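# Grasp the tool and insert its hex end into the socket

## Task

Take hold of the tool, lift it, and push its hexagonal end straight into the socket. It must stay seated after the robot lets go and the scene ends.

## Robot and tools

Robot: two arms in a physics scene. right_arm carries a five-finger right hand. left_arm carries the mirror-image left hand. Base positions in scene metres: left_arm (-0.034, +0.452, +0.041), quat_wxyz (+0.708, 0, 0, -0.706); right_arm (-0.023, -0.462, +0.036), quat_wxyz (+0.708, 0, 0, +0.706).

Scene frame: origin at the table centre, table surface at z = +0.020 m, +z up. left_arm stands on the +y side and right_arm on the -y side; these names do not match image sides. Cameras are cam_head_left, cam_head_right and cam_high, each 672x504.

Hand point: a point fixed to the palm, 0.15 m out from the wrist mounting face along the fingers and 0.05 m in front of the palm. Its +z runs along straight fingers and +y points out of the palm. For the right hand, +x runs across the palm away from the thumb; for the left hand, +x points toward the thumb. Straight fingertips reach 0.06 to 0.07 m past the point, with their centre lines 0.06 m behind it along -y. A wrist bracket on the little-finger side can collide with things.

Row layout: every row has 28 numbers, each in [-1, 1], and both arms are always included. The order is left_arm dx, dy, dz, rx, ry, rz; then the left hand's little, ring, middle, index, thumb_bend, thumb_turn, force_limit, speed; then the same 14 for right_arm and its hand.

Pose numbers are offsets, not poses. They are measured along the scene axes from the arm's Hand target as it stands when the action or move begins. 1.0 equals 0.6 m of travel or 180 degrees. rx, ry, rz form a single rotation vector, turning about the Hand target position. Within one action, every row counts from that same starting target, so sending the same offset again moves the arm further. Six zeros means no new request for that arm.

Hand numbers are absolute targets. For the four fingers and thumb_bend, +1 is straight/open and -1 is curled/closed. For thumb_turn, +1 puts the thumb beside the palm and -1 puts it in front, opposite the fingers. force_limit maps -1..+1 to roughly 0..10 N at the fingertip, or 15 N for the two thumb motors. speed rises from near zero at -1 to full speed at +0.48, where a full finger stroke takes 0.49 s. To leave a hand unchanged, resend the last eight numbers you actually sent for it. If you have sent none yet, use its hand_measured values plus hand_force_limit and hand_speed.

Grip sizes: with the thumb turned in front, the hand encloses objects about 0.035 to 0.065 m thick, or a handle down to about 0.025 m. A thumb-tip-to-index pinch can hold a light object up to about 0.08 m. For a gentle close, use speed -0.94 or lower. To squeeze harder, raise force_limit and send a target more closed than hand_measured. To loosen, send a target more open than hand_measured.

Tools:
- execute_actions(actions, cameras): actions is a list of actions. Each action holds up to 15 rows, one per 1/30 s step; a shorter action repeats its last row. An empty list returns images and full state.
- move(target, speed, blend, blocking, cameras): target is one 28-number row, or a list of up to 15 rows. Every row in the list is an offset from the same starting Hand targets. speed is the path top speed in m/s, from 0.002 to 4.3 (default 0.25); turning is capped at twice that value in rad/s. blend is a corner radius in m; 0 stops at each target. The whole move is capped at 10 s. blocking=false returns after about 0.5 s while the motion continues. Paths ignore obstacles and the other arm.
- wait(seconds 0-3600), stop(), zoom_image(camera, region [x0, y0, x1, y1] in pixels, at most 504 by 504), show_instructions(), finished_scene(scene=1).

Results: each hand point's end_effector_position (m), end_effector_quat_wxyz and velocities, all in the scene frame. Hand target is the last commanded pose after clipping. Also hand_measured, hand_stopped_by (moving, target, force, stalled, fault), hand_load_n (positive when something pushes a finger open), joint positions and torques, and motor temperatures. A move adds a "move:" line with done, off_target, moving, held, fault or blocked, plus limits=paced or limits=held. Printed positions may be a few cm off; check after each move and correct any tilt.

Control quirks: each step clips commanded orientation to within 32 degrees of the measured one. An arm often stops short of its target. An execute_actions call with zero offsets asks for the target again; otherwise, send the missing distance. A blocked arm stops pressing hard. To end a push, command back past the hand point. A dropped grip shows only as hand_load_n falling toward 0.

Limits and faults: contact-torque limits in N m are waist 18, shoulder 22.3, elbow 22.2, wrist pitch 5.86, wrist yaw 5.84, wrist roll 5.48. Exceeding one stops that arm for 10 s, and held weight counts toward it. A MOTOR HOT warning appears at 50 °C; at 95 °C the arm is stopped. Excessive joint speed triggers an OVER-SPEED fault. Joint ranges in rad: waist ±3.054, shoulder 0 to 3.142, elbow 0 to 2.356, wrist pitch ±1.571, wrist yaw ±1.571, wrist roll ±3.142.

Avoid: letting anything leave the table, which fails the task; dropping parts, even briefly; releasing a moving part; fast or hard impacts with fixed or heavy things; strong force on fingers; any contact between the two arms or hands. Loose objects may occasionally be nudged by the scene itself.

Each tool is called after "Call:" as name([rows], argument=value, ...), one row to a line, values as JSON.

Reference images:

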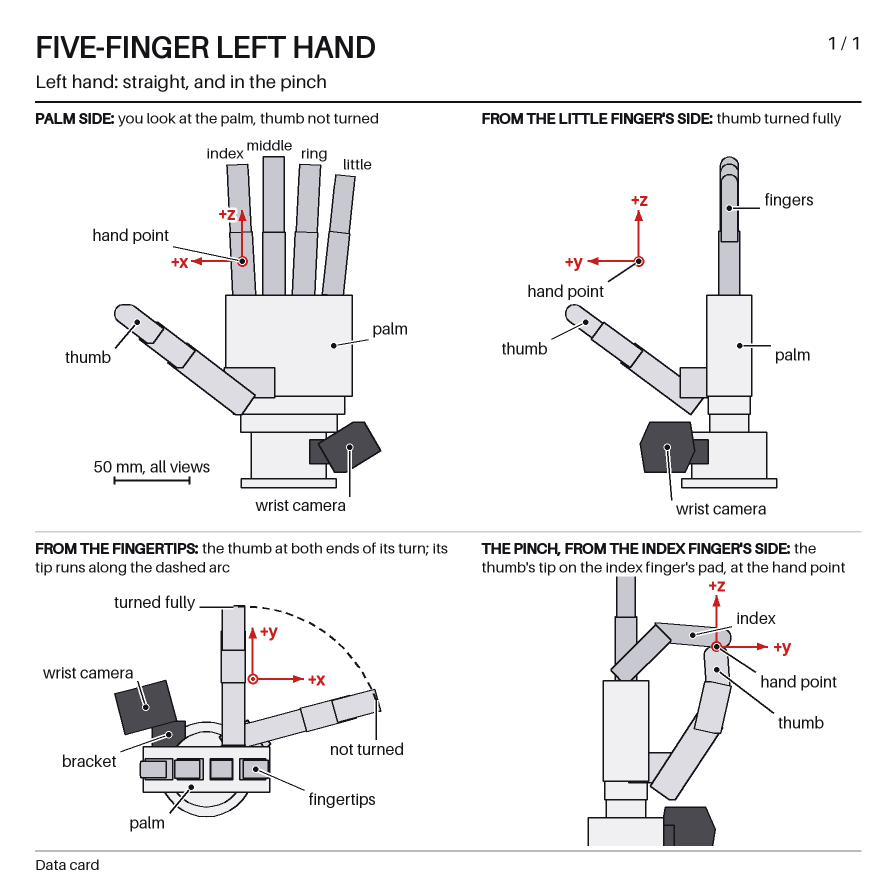

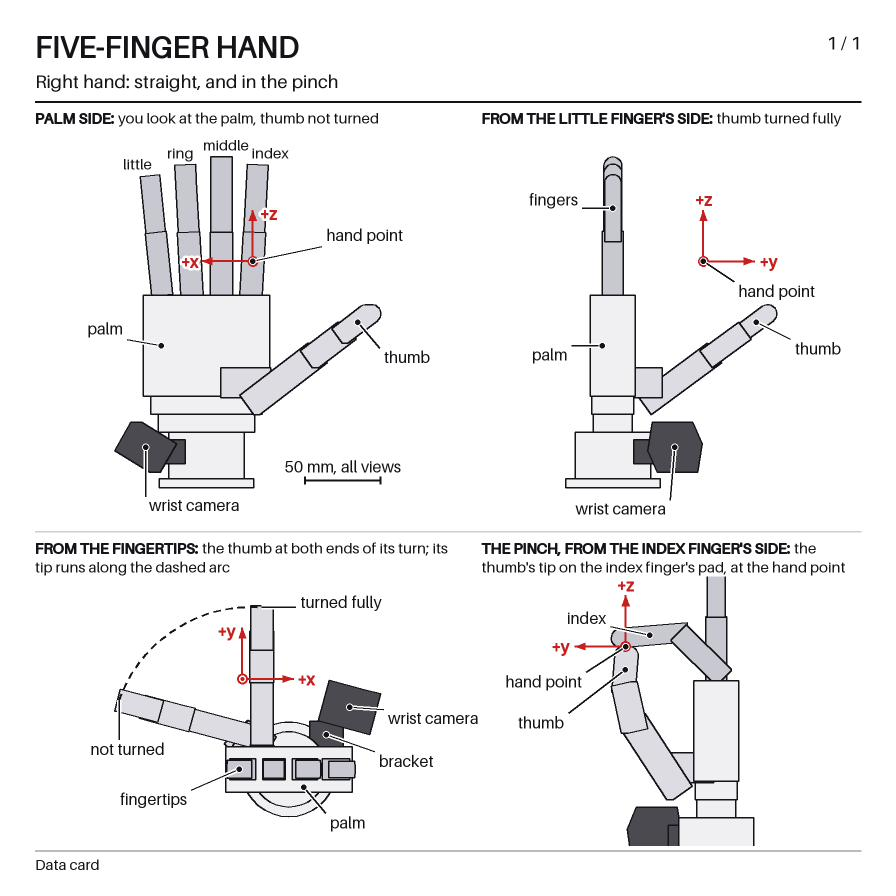

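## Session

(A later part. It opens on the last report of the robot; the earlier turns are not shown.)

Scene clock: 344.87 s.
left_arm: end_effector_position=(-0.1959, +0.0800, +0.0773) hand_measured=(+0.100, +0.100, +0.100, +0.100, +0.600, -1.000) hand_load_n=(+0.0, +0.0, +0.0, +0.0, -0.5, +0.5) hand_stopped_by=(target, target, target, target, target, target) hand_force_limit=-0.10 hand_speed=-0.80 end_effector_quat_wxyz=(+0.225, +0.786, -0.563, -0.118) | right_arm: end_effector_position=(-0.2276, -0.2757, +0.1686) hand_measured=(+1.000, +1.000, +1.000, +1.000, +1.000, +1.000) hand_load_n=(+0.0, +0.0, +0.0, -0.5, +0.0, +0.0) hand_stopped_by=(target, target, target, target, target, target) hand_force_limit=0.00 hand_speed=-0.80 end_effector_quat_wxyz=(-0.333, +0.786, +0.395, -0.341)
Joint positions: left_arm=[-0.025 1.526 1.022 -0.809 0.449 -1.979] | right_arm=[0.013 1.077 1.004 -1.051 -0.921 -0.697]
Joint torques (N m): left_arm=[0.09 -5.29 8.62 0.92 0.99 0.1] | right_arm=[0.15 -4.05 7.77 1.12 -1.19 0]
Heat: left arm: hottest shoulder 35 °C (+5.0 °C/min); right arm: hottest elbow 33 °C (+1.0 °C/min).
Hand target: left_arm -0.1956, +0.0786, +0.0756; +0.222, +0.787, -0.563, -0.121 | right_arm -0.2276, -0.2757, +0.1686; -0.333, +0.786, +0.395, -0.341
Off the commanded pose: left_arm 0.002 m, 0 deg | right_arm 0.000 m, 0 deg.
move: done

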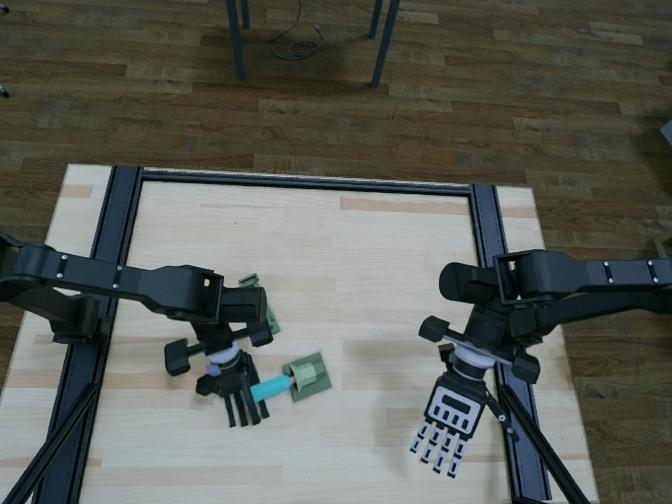

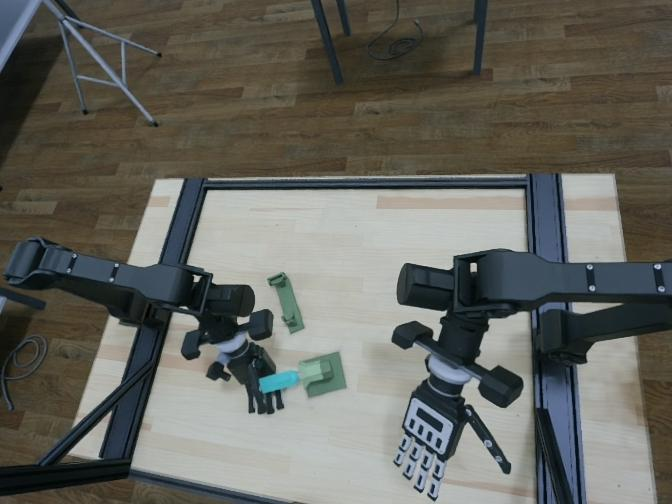

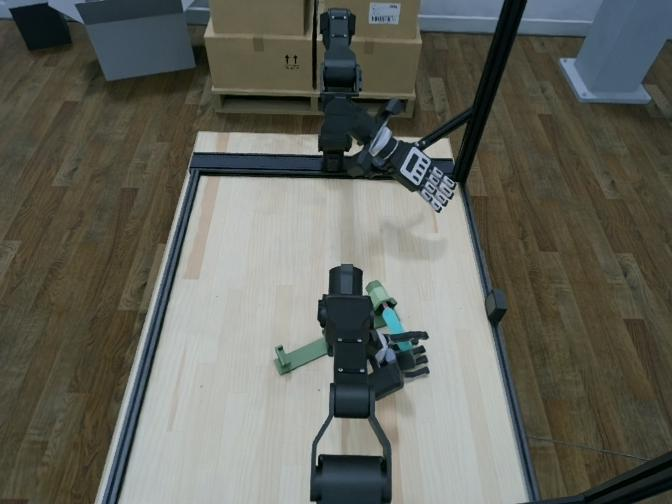

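Call:
move(target=[0,0,0,0,0,0,-1,-1,0.1,0.1,0.6,-1,-0.6,-0.8,0,0,0,0,0,0,1,1,1,1,1,1,0,-0.8], speed=0.04, cameras=["cam_head_left","cam_head_right","cam_high"])

Call:
zoom_image(camera="cam_head_left", region=[206, 336, 316, 426])

Call:
zoom_image(camera="cam_head_right", region=[215, 335, 325, 425])

Call:
zoom_image(camera="cam_high", region=[350, 270, 450, 410])

Scene clock: 347.43 s.
left_arm: end_effector_position=(-0.1959, +0.0800, +0.0774) hand_measured=(-1.000, -1.000, +0.100, +0.100, +0.600, -1.000) hand_load_n=(+0.0, +0.0, +0.0, +0.0, +0.0, +0.0) hand_stopped_by=(target, target, target, target, target, target) hand_force_limit=-0.60 hand_speed=-0.80 end_effector_quat_wxyz=(+0.225, +0.786, -0.563, -0.118) | right_arm: end_effector_position=(-0.2276, -0.2757, +0.1686) hand_measured=(+1.000, +1.000, +1.000, +1.000, +1.000, +1.000) hand_load_n=(+0.0, +0.0, +0.0, +0.0, +0.0, +0.0) hand_stopped_by=(target, target, target, target, target, target) hand_force_limit=0.00 hand_speed=-0.80 end_effector_quat_wxyz=(-0.333, +0.786, +0.395, -0.341)
Joint positions: left_arm=[-0.025 1.526 1.023 -0.809 0.449 -1.979] | right_arm=[0.013 1.077 1.004 -1.051 -0.921 -0.697]
Joint torques (N m): left_arm=[0.09 -5.28 8.59 0.92 0.99 0.1] | right_arm=[0.12 -4.2 7.85 1.14 -1.2 -0.02]
Heat: left arm: hottest shoulder 35 °C (+5.0 °C/min); right arm: hottest elbow 33 °C (+1.0 °C/min).
Hand target: left_arm -0.1956, +0.0787, +0.0756; +0.222, +0.787, -0.563, -0.121 | right_arm -0.2276, -0.2757, +0.1686; -0.333, +0.786, +0.395, -0.341
Off the commanded pose: left_arm 0.002 m, 0 deg | right_arm 0.000 m, 0 deg.
move: done

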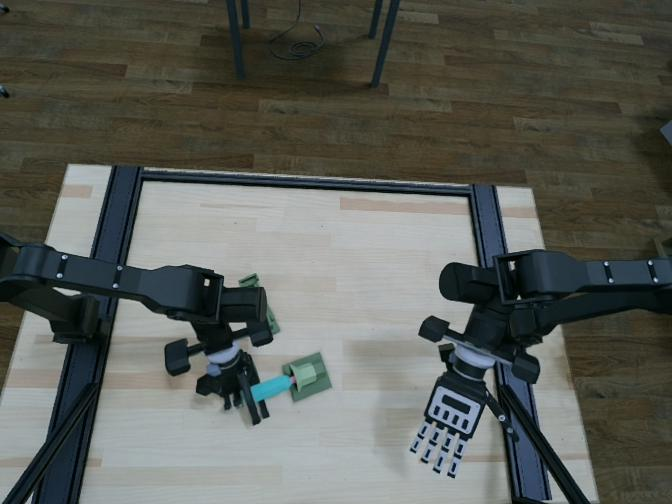

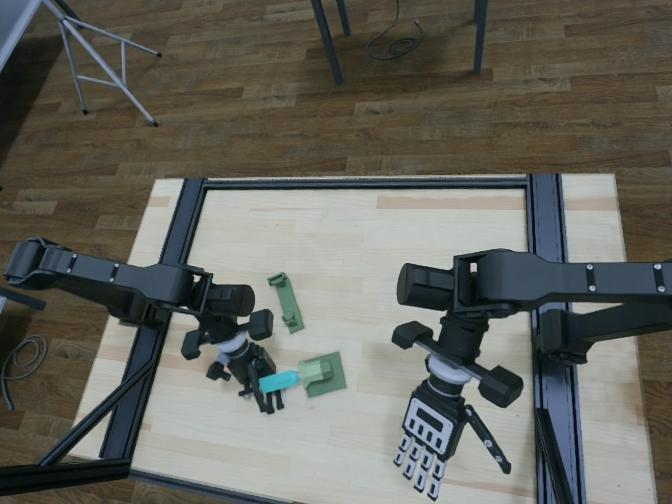

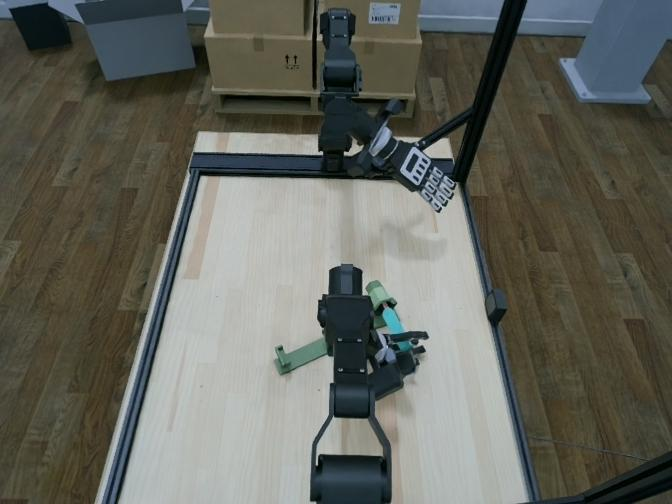

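Scaled by 4.582 from the camera's image (finer frame: 960x720).

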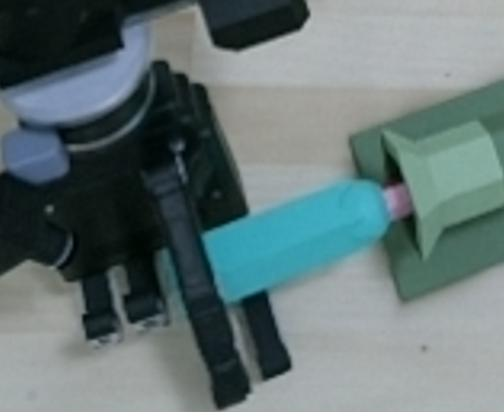

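Scaled by 4.582 from the camera's image (finer frame: 960x720).

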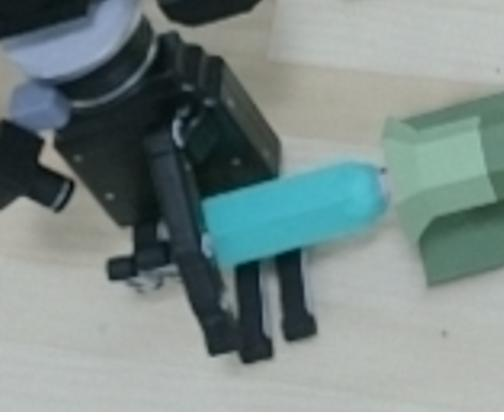

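Scaled by 3.600 from the camera's image (finer frame: 960x720).

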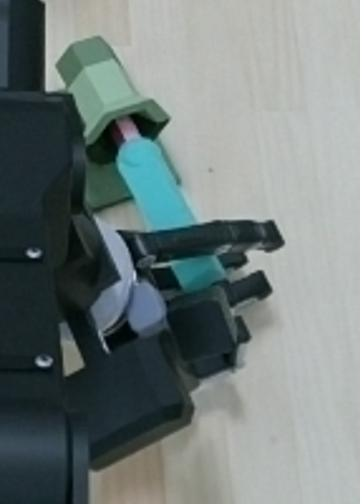

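Call:
move(target=[-0.0203,-0.0073,0.0033,0,0,0,-1,-1,0.1,0.1,0.6,-1,-0.6,-0.8,0,0,0,0,0,0,1,1,1,1,1,1,0,-0.8], speed=0.03, cameras=["cam_head_left","cam_head_right","cam_high"])

Call:
zoom_image(camera="cam_head_left", region=[206, 336, 316, 426])

Call:
zoom_image(camera="cam_head_right", region=[215, 335, 325, 425])

Call:
zoom_image(camera="cam_high", region=[350, 270, 450, 410])

Scene clock: 348.57 s.
left_arm: end_effector_position=(-0.2076, +0.0765, +0.0799) hand_measured=(-1.000, -1.000, +0.100, +0.100, +0.600, -1.000) hand_load_n=(+0.0, +0.0, +0.0, +0.0, +0.0, +0.0) hand_stopped_by=(target, target, target, target, target, target) hand_force_limit=-0.60 hand_speed=-0.80 end_effector_quat_wxyz=(+0.225, +0.786, -0.563, -0.121) | right_arm: end_effector_position=(-0.2276, -0.2757, +0.1686) hand_measured=(+1.000, +1.000, +1.000, +1.000, +1.000, +1.000) hand_load_n=(+0.0, +0.0, +0.0, +0.0, +0.0, +0.0) hand_stopped_by=(target, target, target, target, target, target) hand_force_limit=0.00 hand_speed=-0.80 end_effector_quat_wxyz=(-0.333, +0.786, +0.395, -0.341)
Joint positions: left_arm=[-0.064 1.538 1.041 -0.8 0.444 -2.021] | right_arm=[0.013 1.077 1.004 -1.051 -0.921 -0.697]
Joint torques (N m): left_arm=[-0.35 -5.43 8.65 1.35 0.72 -0.08] | right_arm=[0.05 -4.01 7.8 1.14 -1.17 0.02]
Heat: left arm: hottest shoulder 34 °C (+3.0 °C/min); right arm: hottest elbow 33 °C (+0.0 °C/min).
Hand target: left_arm -0.2078, +0.0742, +0.0776; +0.223, +0.787, -0.563, -0.121 | right_arm -0.2276, -0.2757, +0.1686; -0.333, +0.786, +0.395, -0.341
Off the commanded pose: left_arm 0.003 m, 0 deg | right_arm 0.000 m, 0 deg.
move: done

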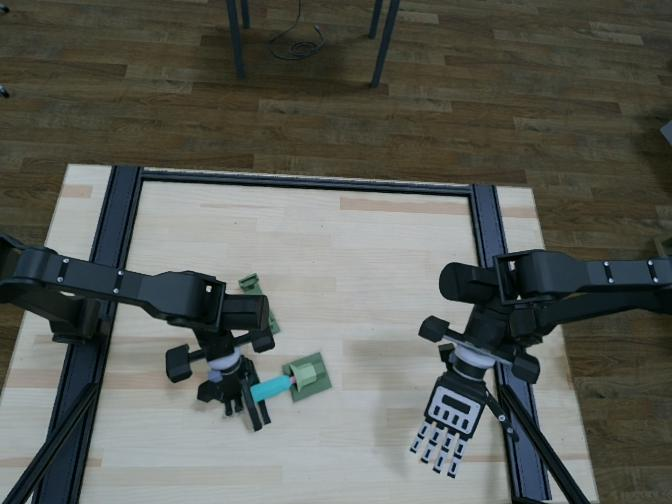

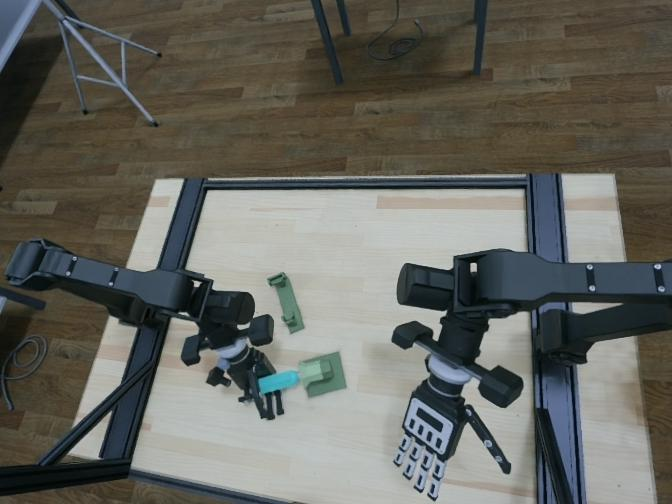

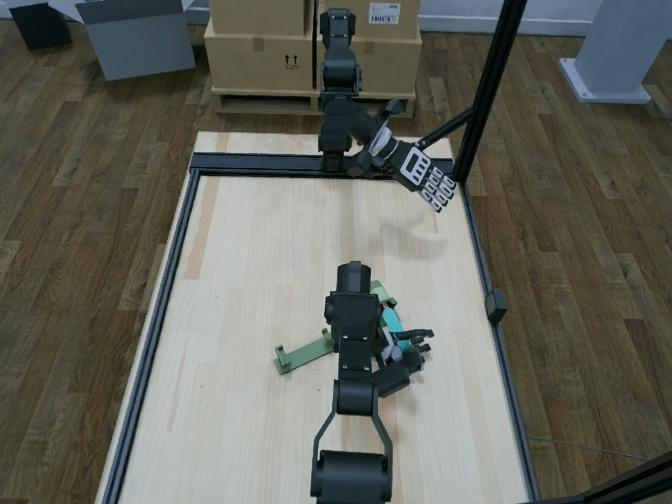

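Scaled by 4.582 from the camera's image (finer frame: 960x720).

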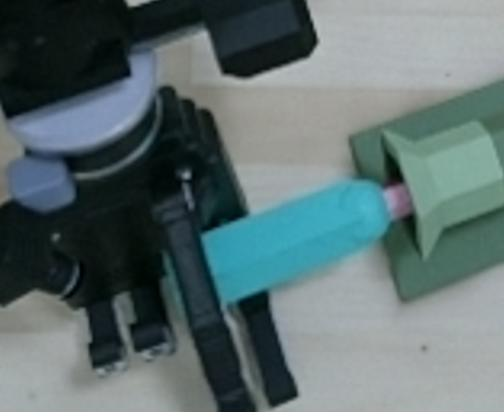

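Scaled by 4.582 from the camera's image (finer frame: 960x720).

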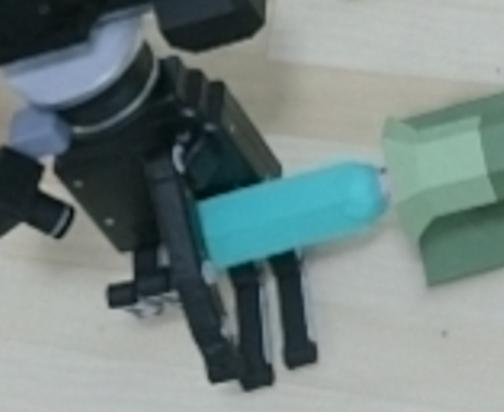

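Scaled by 3.600 from the camera's image (finer frame: 960x720).

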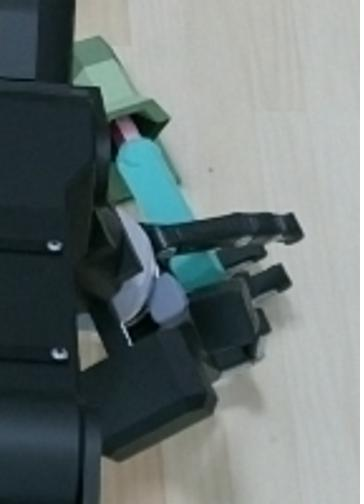

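Call:
move(target=[-0.0042,-0.0015,0.0,0,0,0,-1,-1,0.1,0.1,0.6,-1,-0.6,-0.8,0,0,0,0,0,0,1,1,1,1,1,1,0,-0.8], speed=0.03, cameras=["cam_head_left","cam_head_right","cam_high"])

Call:
zoom_image(camera="cam_head_left", region=[206, 336, 316, 426])

Call:
zoom_image(camera="cam_head_right", region=[215, 335, 325, 425])

Scene clock: 349.40 s.
left_arm: end_effector_position=(-0.2102, +0.0757, +0.0799) hand_measured=(-1.000, -1.000, +0.100, +0.100, +0.600, -1.000) hand_load_n=(+0.0, +0.0, +0.0, +0.0, +0.0, +0.0) hand_stopped_by=(target, target, target, target, target, target) hand_force_limit=-0.60 hand_speed=-0.80 end_effector_quat_wxyz=(+0.225, +0.786, -0.563, -0.121) | right_arm: end_effector_position=(-0.2276, -0.2757, +0.1686) hand_measured=(+1.000, +1.000, +1.000, +1.000, +1.000, +1.000) hand_load_n=(+0.0, -0.5, +0.0, +0.0, -0.5, +0.0) hand_stopped_by=(target, target, target, target, target, target) hand_force_limit=0.00 hand_speed=-0.80 end_effector_quat_wxyz=(-0.333, +0.786, +0.395, -0.341)
Joint positions: left_arm=[-0.073 1.541 1.044 -0.796 0.442 -2.03] | right_arm=[0.013 1.077 1.004 -1.051 -0.921 -0.697]
Joint torques (N m): left_arm=[-0.33 -5.44 8.66 1.36 0.72 -0.08] | right_arm=[0.07 -4.13 7.92 1.16 -1.16 0.01]
Heat: left arm: hottest shoulder 34 °C (+3.0 °C/min); right arm: hottest elbow 33 °C (+0.0 °C/min).
Hand target: left_arm -0.2103, +0.0734, +0.0776; +0.222, +0.787, -0.563, -0.121 | right_arm -0.2276, -0.2757, +0.1686; -0.333, +0.786, +0.395, -0.341
Off the commanded pose: left_arm 0.003 m, 0 deg | right_arm 0.000 m, 0 deg.
move: done

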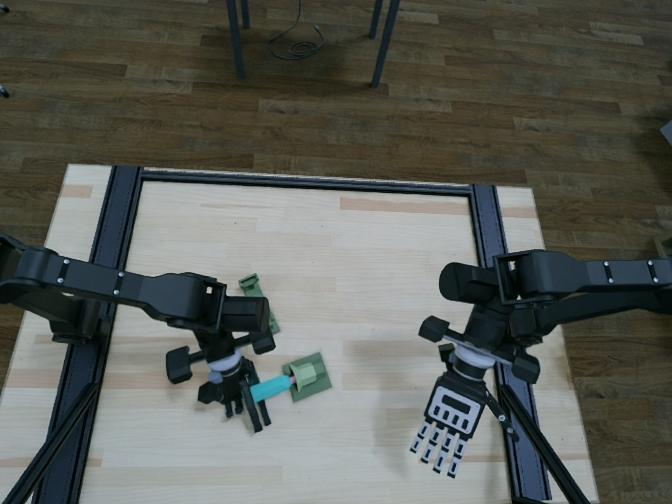

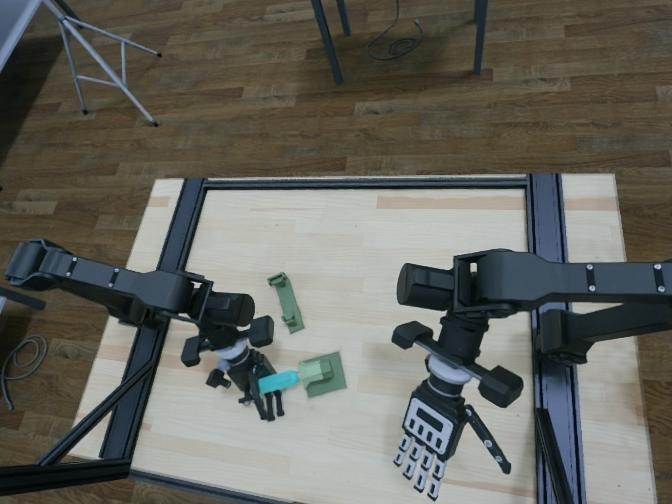

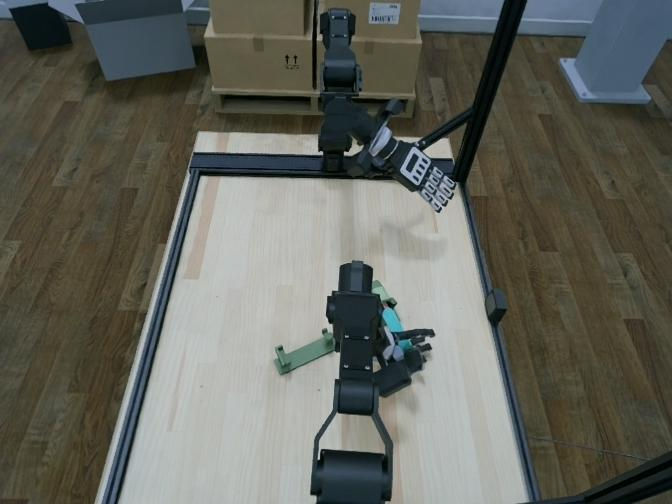

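Scaled by 4.582 from the camera's image (finer frame: 960x720).

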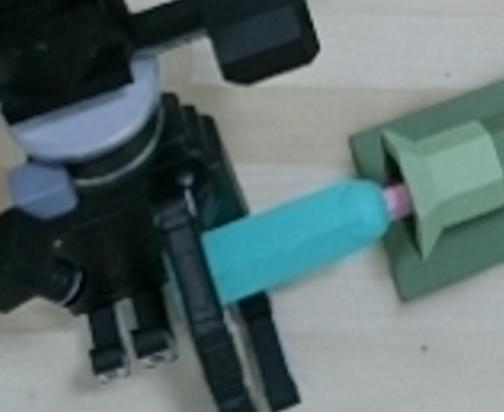

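Scaled by 4.582 from the camera's image (finer frame: 960x720).

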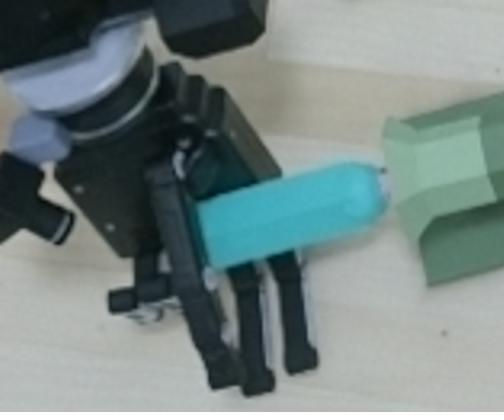

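Call:
move(target=[0,0,0,0,0,0,-1,-1,0.1,0.1,-0.6,-1,-0.5,-0.88,0,0,0,0,0,0,1,1,1,1,1,1,0,-0.8], speed=0.03, cameras=["cam_head_left","cam_head_right","cam_high"])

Call:
zoom_image(camera="cam_head_left", region=[206, 336, 316, 426])

Call:
zoom_image(camera="cam_head_right", region=[215, 335, 325, 425])

Call:
zoom_image(camera="cam_high", region=[350, 270, 450, 410])

Scene clock: 354.67 s.
left_arm: end_effector_position=(-0.2102, +0.0755, +0.0801) hand_measured=(-1.000, -1.000, +0.100, +0.100, -0.246, -1.000) hand_load_n=(+0.0, +0.0, +0.0, +0.0, +0.0, +0.0) hand_stopped_by=(target, target, target, target, moving, target) hand_force_limit=-0.50 hand_speed=-0.88 end_effector_quat_wxyz=(+0.225, +0.786, -0.563, -0.121) | right_arm: end_effector_position=(-0.2276, -0.2757, +0.1686) hand_measured=(+1.000, +1.000, +1.000, +1.000, +1.000, +1.000) hand_load_n=(+0.0, +0.0, +0.0, -0.5, +0.0, +0.0) hand_stopped_by=(target, target, target, target, target, target) hand_force_limit=0.00 hand_speed=-0.80 end_effector_quat_wxyz=(-0.333, +0.786, +0.395, -0.341)
Joint positions: left_arm=[-0.073 1.541 1.044 -0.796 0.442 -2.03] | right_arm=[0.013 1.077 1.004 -1.051 -0.921 -0.697]
Joint torques (N m): left_arm=[-0.31 -5.43 8.63 1.35 0.71 -0.08] | right_arm=[0.09 -4.12 7.85 1.15 -1.19 -0.01]
Heat: left arm: hottest elbow 35 °C (+0.0 °C/min); right arm: hottest elbow 33 °C (+0.0 °C/min).
Hand target: left_arm -0.2103, +0.0733, +0.0776; +0.223, +0.787, -0.563, -0.121 | right_arm -0.2276, -0.2757, +0.1686; -0.333, +0.786, +0.395, -0.341
Off the commanded pose: left_arm 0.003 m, 0 deg | right_arm 0.000 m, 0 deg.
move: moving (left_arm; no rest 5 s after the move's start)

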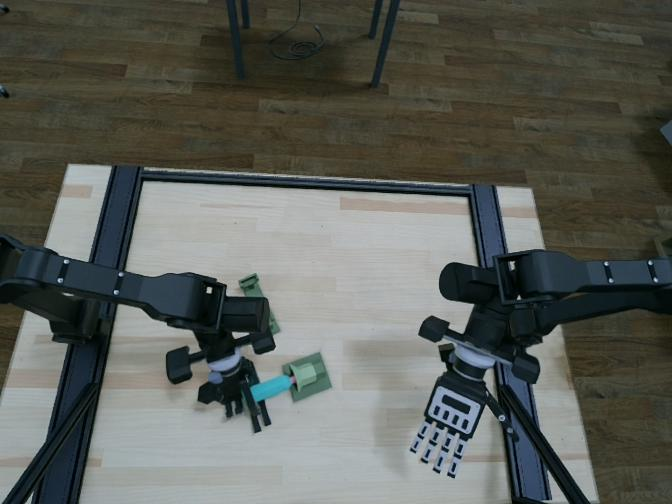

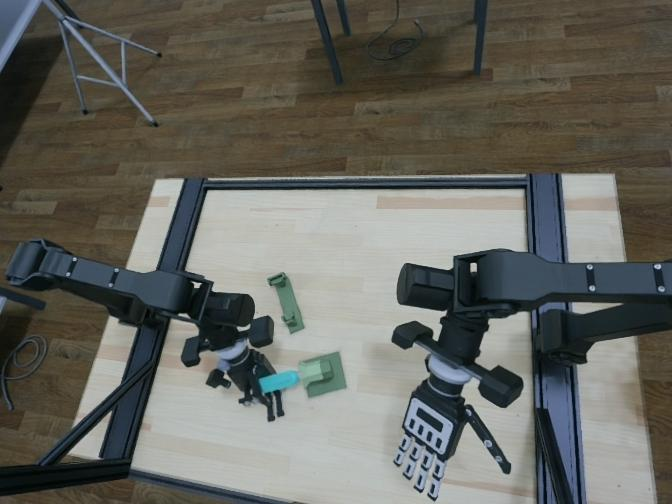

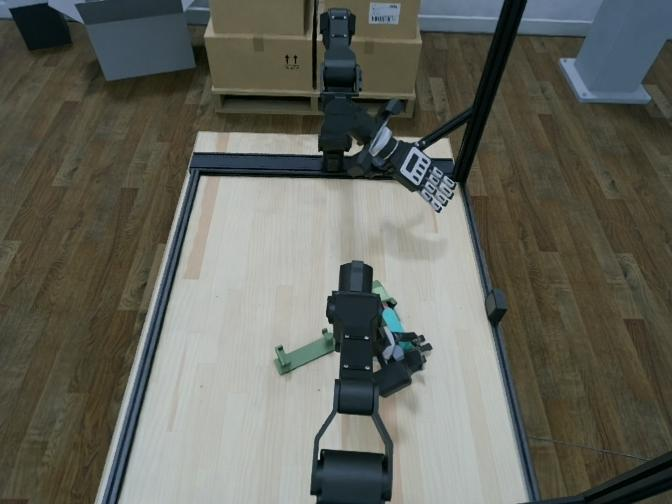

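Scaled by 4.582 from the camera's image (finer frame: 960x720).

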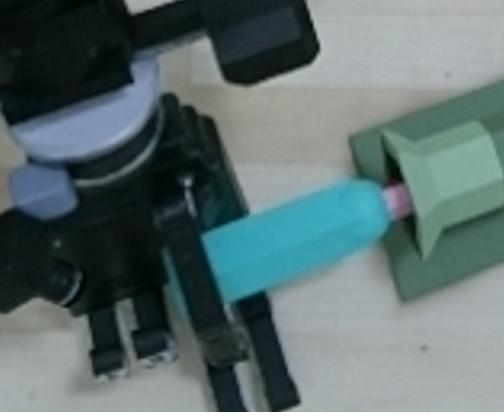

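Scaled by 4.582 from the camera's image (finer frame: 960x720).

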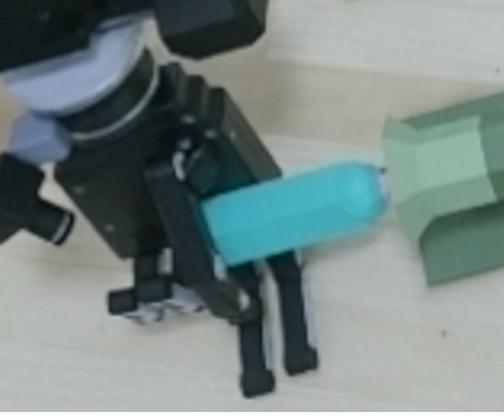

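Scaled by 3.600 from the camera's image (finer frame: 960x720).

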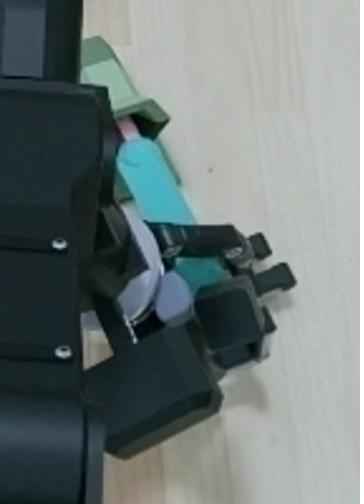

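Call:
wait(seconds=2.5, cameras=["cam_head_left","cam_head_right","cam_high"])

Call:
zoom_image(camera="cam_head_left", region=[206, 336, 316, 426])

Call:
zoom_image(camera="cam_head_right", region=[215, 335, 325, 425])

Scene clock: 357.37 s.
left_arm: end_effector_position=(-0.2101, +0.0754, +0.0801) hand_measured=(-1.000, -1.000, +0.100, +0.100, -0.472, -1.000) hand_load_n=(+0.0, +0.0, +0.0, +0.0, +3.5, +1.0) hand_stopped_by=(target, target, target, target, force, target) hand_force_limit=-0.50 hand_speed=-0.88 end_effector_quat_wxyz=(+0.225, +0.788, -0.560, -0.122) | right_arm: end_effector_position=(-0.2276, -0.2757, +0.1686) hand_measured=(+1.000, +1.000, +1.000, +1.000, +1.000, +1.000) hand_load_n=(+0.0, +0.0, +0.0, +0.0, +0.0, +0.0) hand_stopped_by=(target, target, target, target, target, target) hand_force_limit=0.00 hand_speed=-0.80 end_effector_quat_wxyz=(-0.333, +0.786, +0.395, -0.341)
Joint positions: left_arm=[-0.073 1.541 1.044 -0.797 0.443 -2.038] | right_arm=[0.013 1.077 1.004 -1.051 -0.921 -0.697]
Joint torques (N m): left_arm=[-0.33 -5.44 8.54 1.43 0.67 0.2] | right_arm=[0.07 -4.22 7.96 1.15 -1.17 -0.02]
Heat: left arm: hottest elbow 35 °C (+0.0 °C/min); right arm: hottest elbow 33 °C (+0.0 °C/min).
Hand target: left_arm -0.2102, +0.0734, +0.0775; +0.222, +0.787, -0.563, -0.121 | right_arm -0.2276, -0.2757, +0.1686; -0.333, +0.786, +0.395, -0.341
Off the commanded pose: left_arm 0.003 m, 0 deg | right_arm 0.000 m, 0 deg.
wait: 2.50 s; at rest by 1.23 s

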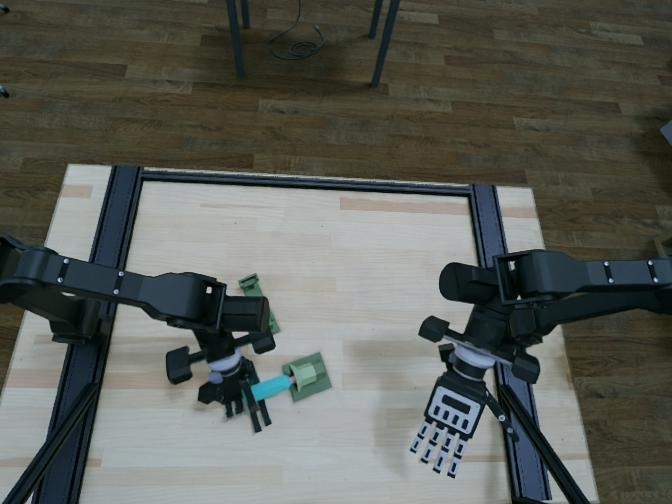

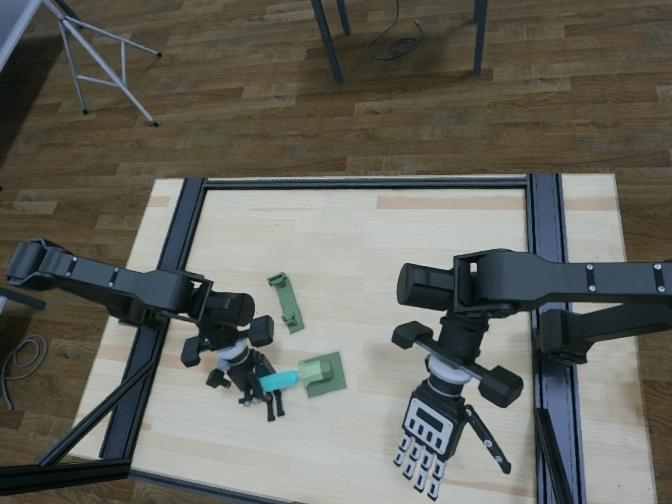

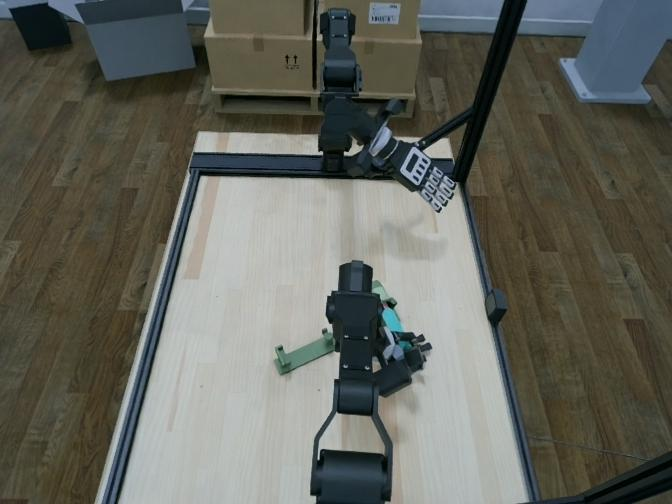

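Scaled by 4.582 from the camera's image (finer frame: 960x720).

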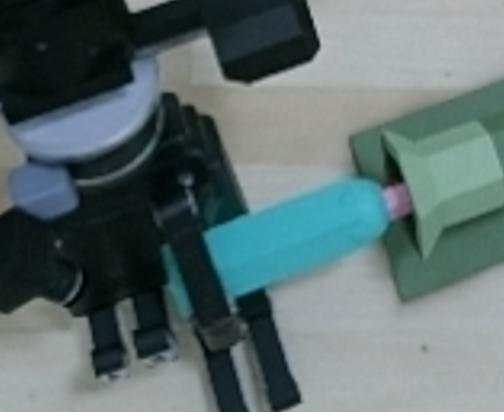

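Scaled by 4.582 from the camera's image (finer frame: 960x720).

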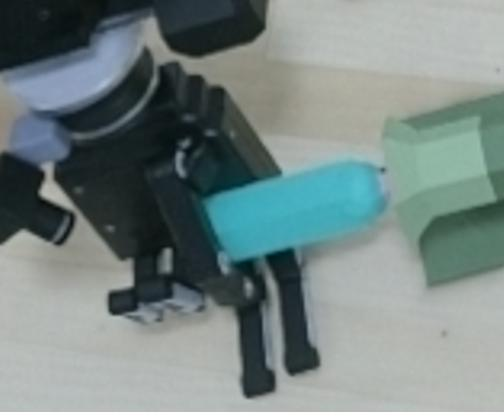

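Call:
move(target=[0,0,0,0,0,0,-1,-1,-0.95,-0.95,-0.6,-1,-0.5,-0.8,0,0,0,0,0,0,1,1,1,1,1,1,0,-0.8], speed=0.03, cameras=["cam_head_left","cam_head_right","cam_high"])

Call:
zoom_image(camera="cam_head_left", region=[206, 336, 316, 426])

Call:
zoom_image(camera="cam_head_right", region=[215, 335, 325, 425])

Scene clock: 358.70 s.
left_arm: end_effector_position=(-0.2101, +0.0754, +0.0801) hand_measured=(-1.000, -1.000, -0.268, -0.304, -0.472, -1.000) hand_load_n=(+0.0, +0.0, +2.5, +4.0, +3.5, +1.0) hand_stopped_by=(target, target, force, force, force, target) hand_force_limit=-0.50 hand_speed=-0.80 end_effector_quat_wxyz=(+0.225, +0.788, -0.560, -0.122) | right_arm: end_effector_position=(-0.2276, -0.2757, +0.1686) hand_measured=(+1.000, +1.000, +1.000, +1.000, +1.000, +1.000) hand_load_n=(+0.0, -0.5, +0.0, +0.0, +0.0, +0.0) hand_stopped_by=(target, target, target, target, target, target) hand_force_limit=0.00 hand_speed=-0.80 end_effector_quat_wxyz=(-0.333, +0.786, +0.395, -0.341)
Joint positions: left_arm=[-0.073 1.541 1.044 -0.797 0.443 -2.038] | right_arm=[0.013 1.077 1.004 -1.051 -0.921 -0.697]
Joint torques (N m): left_arm=[-0.32 -5.45 8.55 1.43 0.67 0.19] | right_arm=[0.14 -4.21 7.94 1.16 -1.19 0.03]
Heat: left arm: hottest elbow 36 °C (+2.0 °C/min); right arm: hottest elbow 33 °C (+0.0 °C/min).
Hand target: left_arm -0.2102, +0.0734, +0.0775; +0.222, +0.787, -0.563, -0.121 | right_arm -0.2276, -0.2757, +0.1686; -0.333, +0.786, +0.395, -0.341
Off the commanded pose: left_arm 0.003 m, 0 deg | right_arm 0.000 m, 0 deg.
move: done

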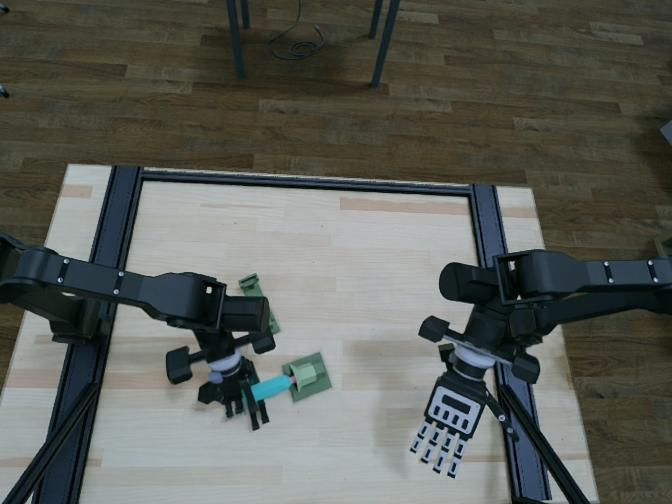

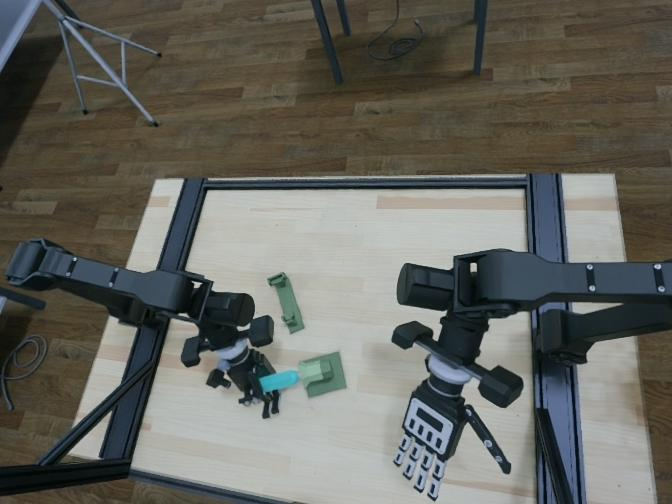

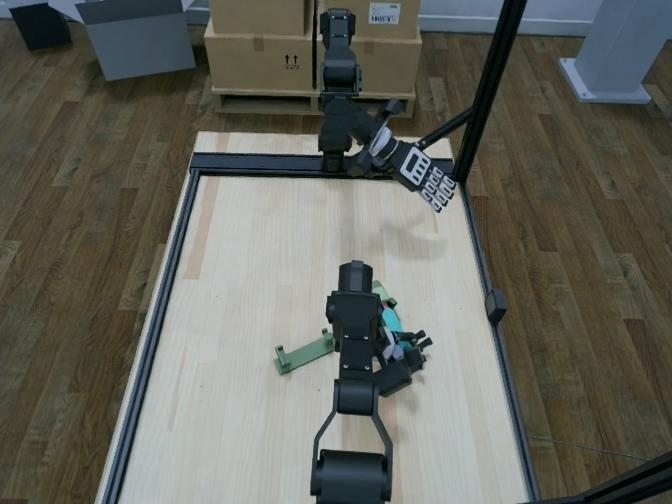

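Scaled by 4.582 from the camera's image (finer frame: 960x720).

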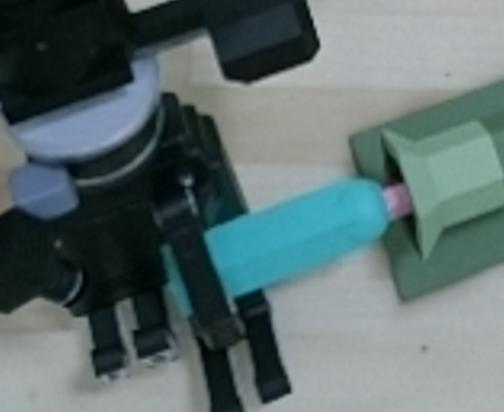

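Scaled by 4.582 from the camera's image (finer frame: 960x720).

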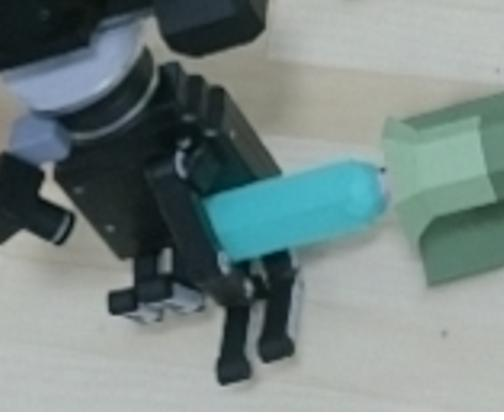

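Call:
move(target=[-0.0007,0.0019,0.0085,0.0172,0.0062,0,-1,-1,-0.95,-0.95,-0.6,-1,-0.5,-0.8,0,0,0,0,0,0,1,1,1,1,1,1,0,-0.8], speed=0.02, cameras=["cam_head_left","cam_head_right","cam_high"])

Call:
zoom_image(camera="cam_head_left", region=[206, 336, 316, 426])

Call:
zoom_image(camera="cam_head_right", region=[215, 335, 325, 425])

Scene clock: 360.80 s.
left_arm: end_effector_position=(-0.2107, +0.0760, +0.0843) hand_measured=(-1.000, -1.000, -0.268, -0.304, -0.472, -1.000) hand_load_n=(+0.0, +0.0, +2.5, +4.0, +3.5, +0.5) hand_stopped_by=(target, target, force, force, force, target) hand_force_limit=-0.50 hand_speed=-0.80 end_effector_quat_wxyz=(+0.209, +0.791, -0.558, -0.140) | right_arm: end_effector_position=(-0.2276, -0.2757, +0.1686) hand_measured=(+1.000, +1.000, +1.000, +1.000, +1.000, +1.000) hand_load_n=(+0.0, +0.0, +0.0, +0.0, +0.0, -0.5) hand_stopped_by=(target, target, target, target, target, target) hand_force_limit=0.00 hand_speed=-0.80 end_effector_quat_wxyz=(-0.333, +0.786, +0.395, -0.341)
Joint positions: left_arm=[-0.063 1.583 1.119 -0.881 0.46 -2.026] | right_arm=[0.013 1.077 1.004 -1.051 -0.921 -0.697]
Joint torques (N m): left_arm=[0.12 -5.7 8.64 0.84 1.07 0.11] | right_arm=[0.05 -4.17 7.79 1.12 -1.2 0.03]
Heat: left arm: hottest elbow 36 °C (+2.0 °C/min); right arm: hottest elbow 33 °C (+0.0 °C/min).
Hand target: left_arm -0.2107, +0.0746, +0.0825; +0.206, +0.791, -0.557, -0.144 | right_arm -0.2276, -0.2757, +0.1686; -0.333, +0.786, +0.395, -0.341
Off the commanded pose: left_arm 0.002 m, 0 deg | right_arm 0.000 m, 0 deg.
move: done

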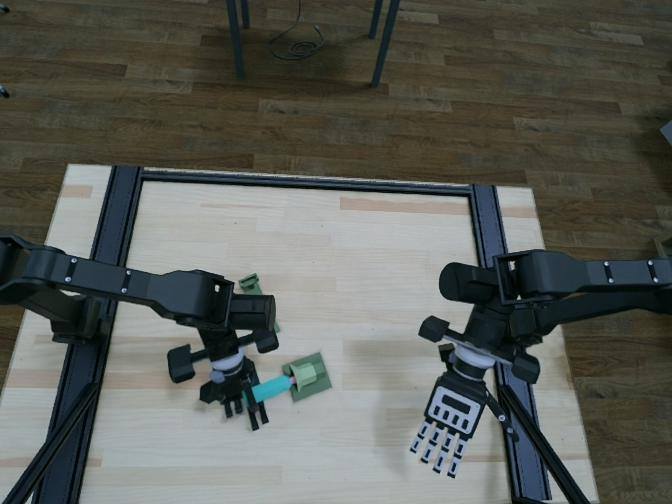

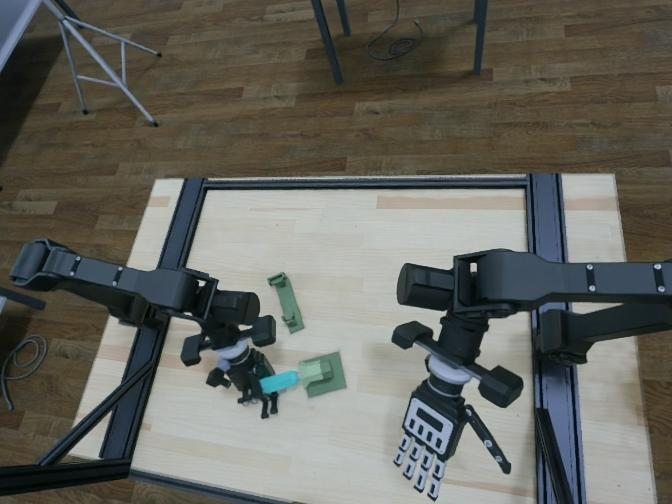

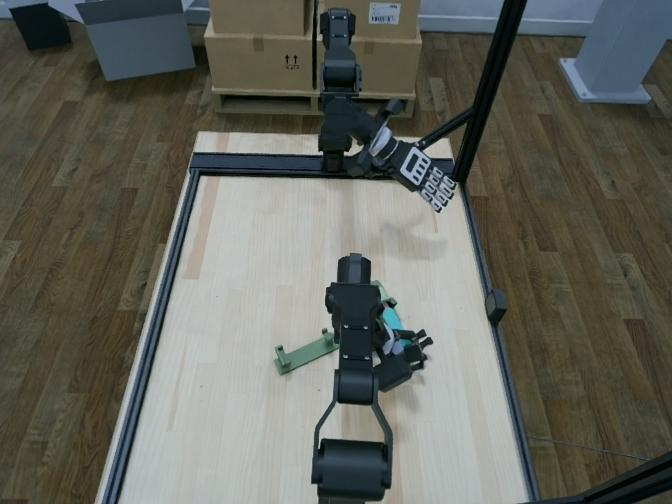

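Scaled by 4.582 from the camera's image (finer frame: 960x720).

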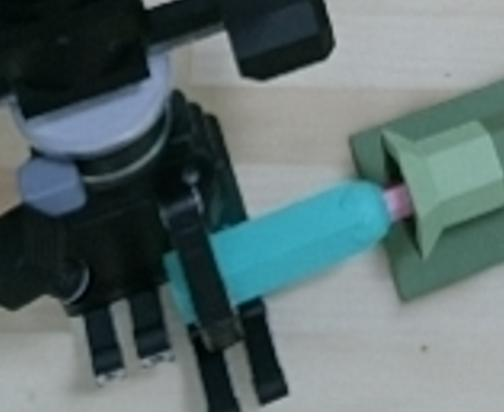

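Scaled by 4.582 from the camera's image (finer frame: 960x720).

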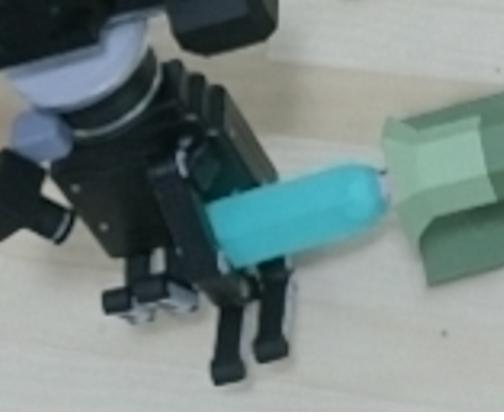

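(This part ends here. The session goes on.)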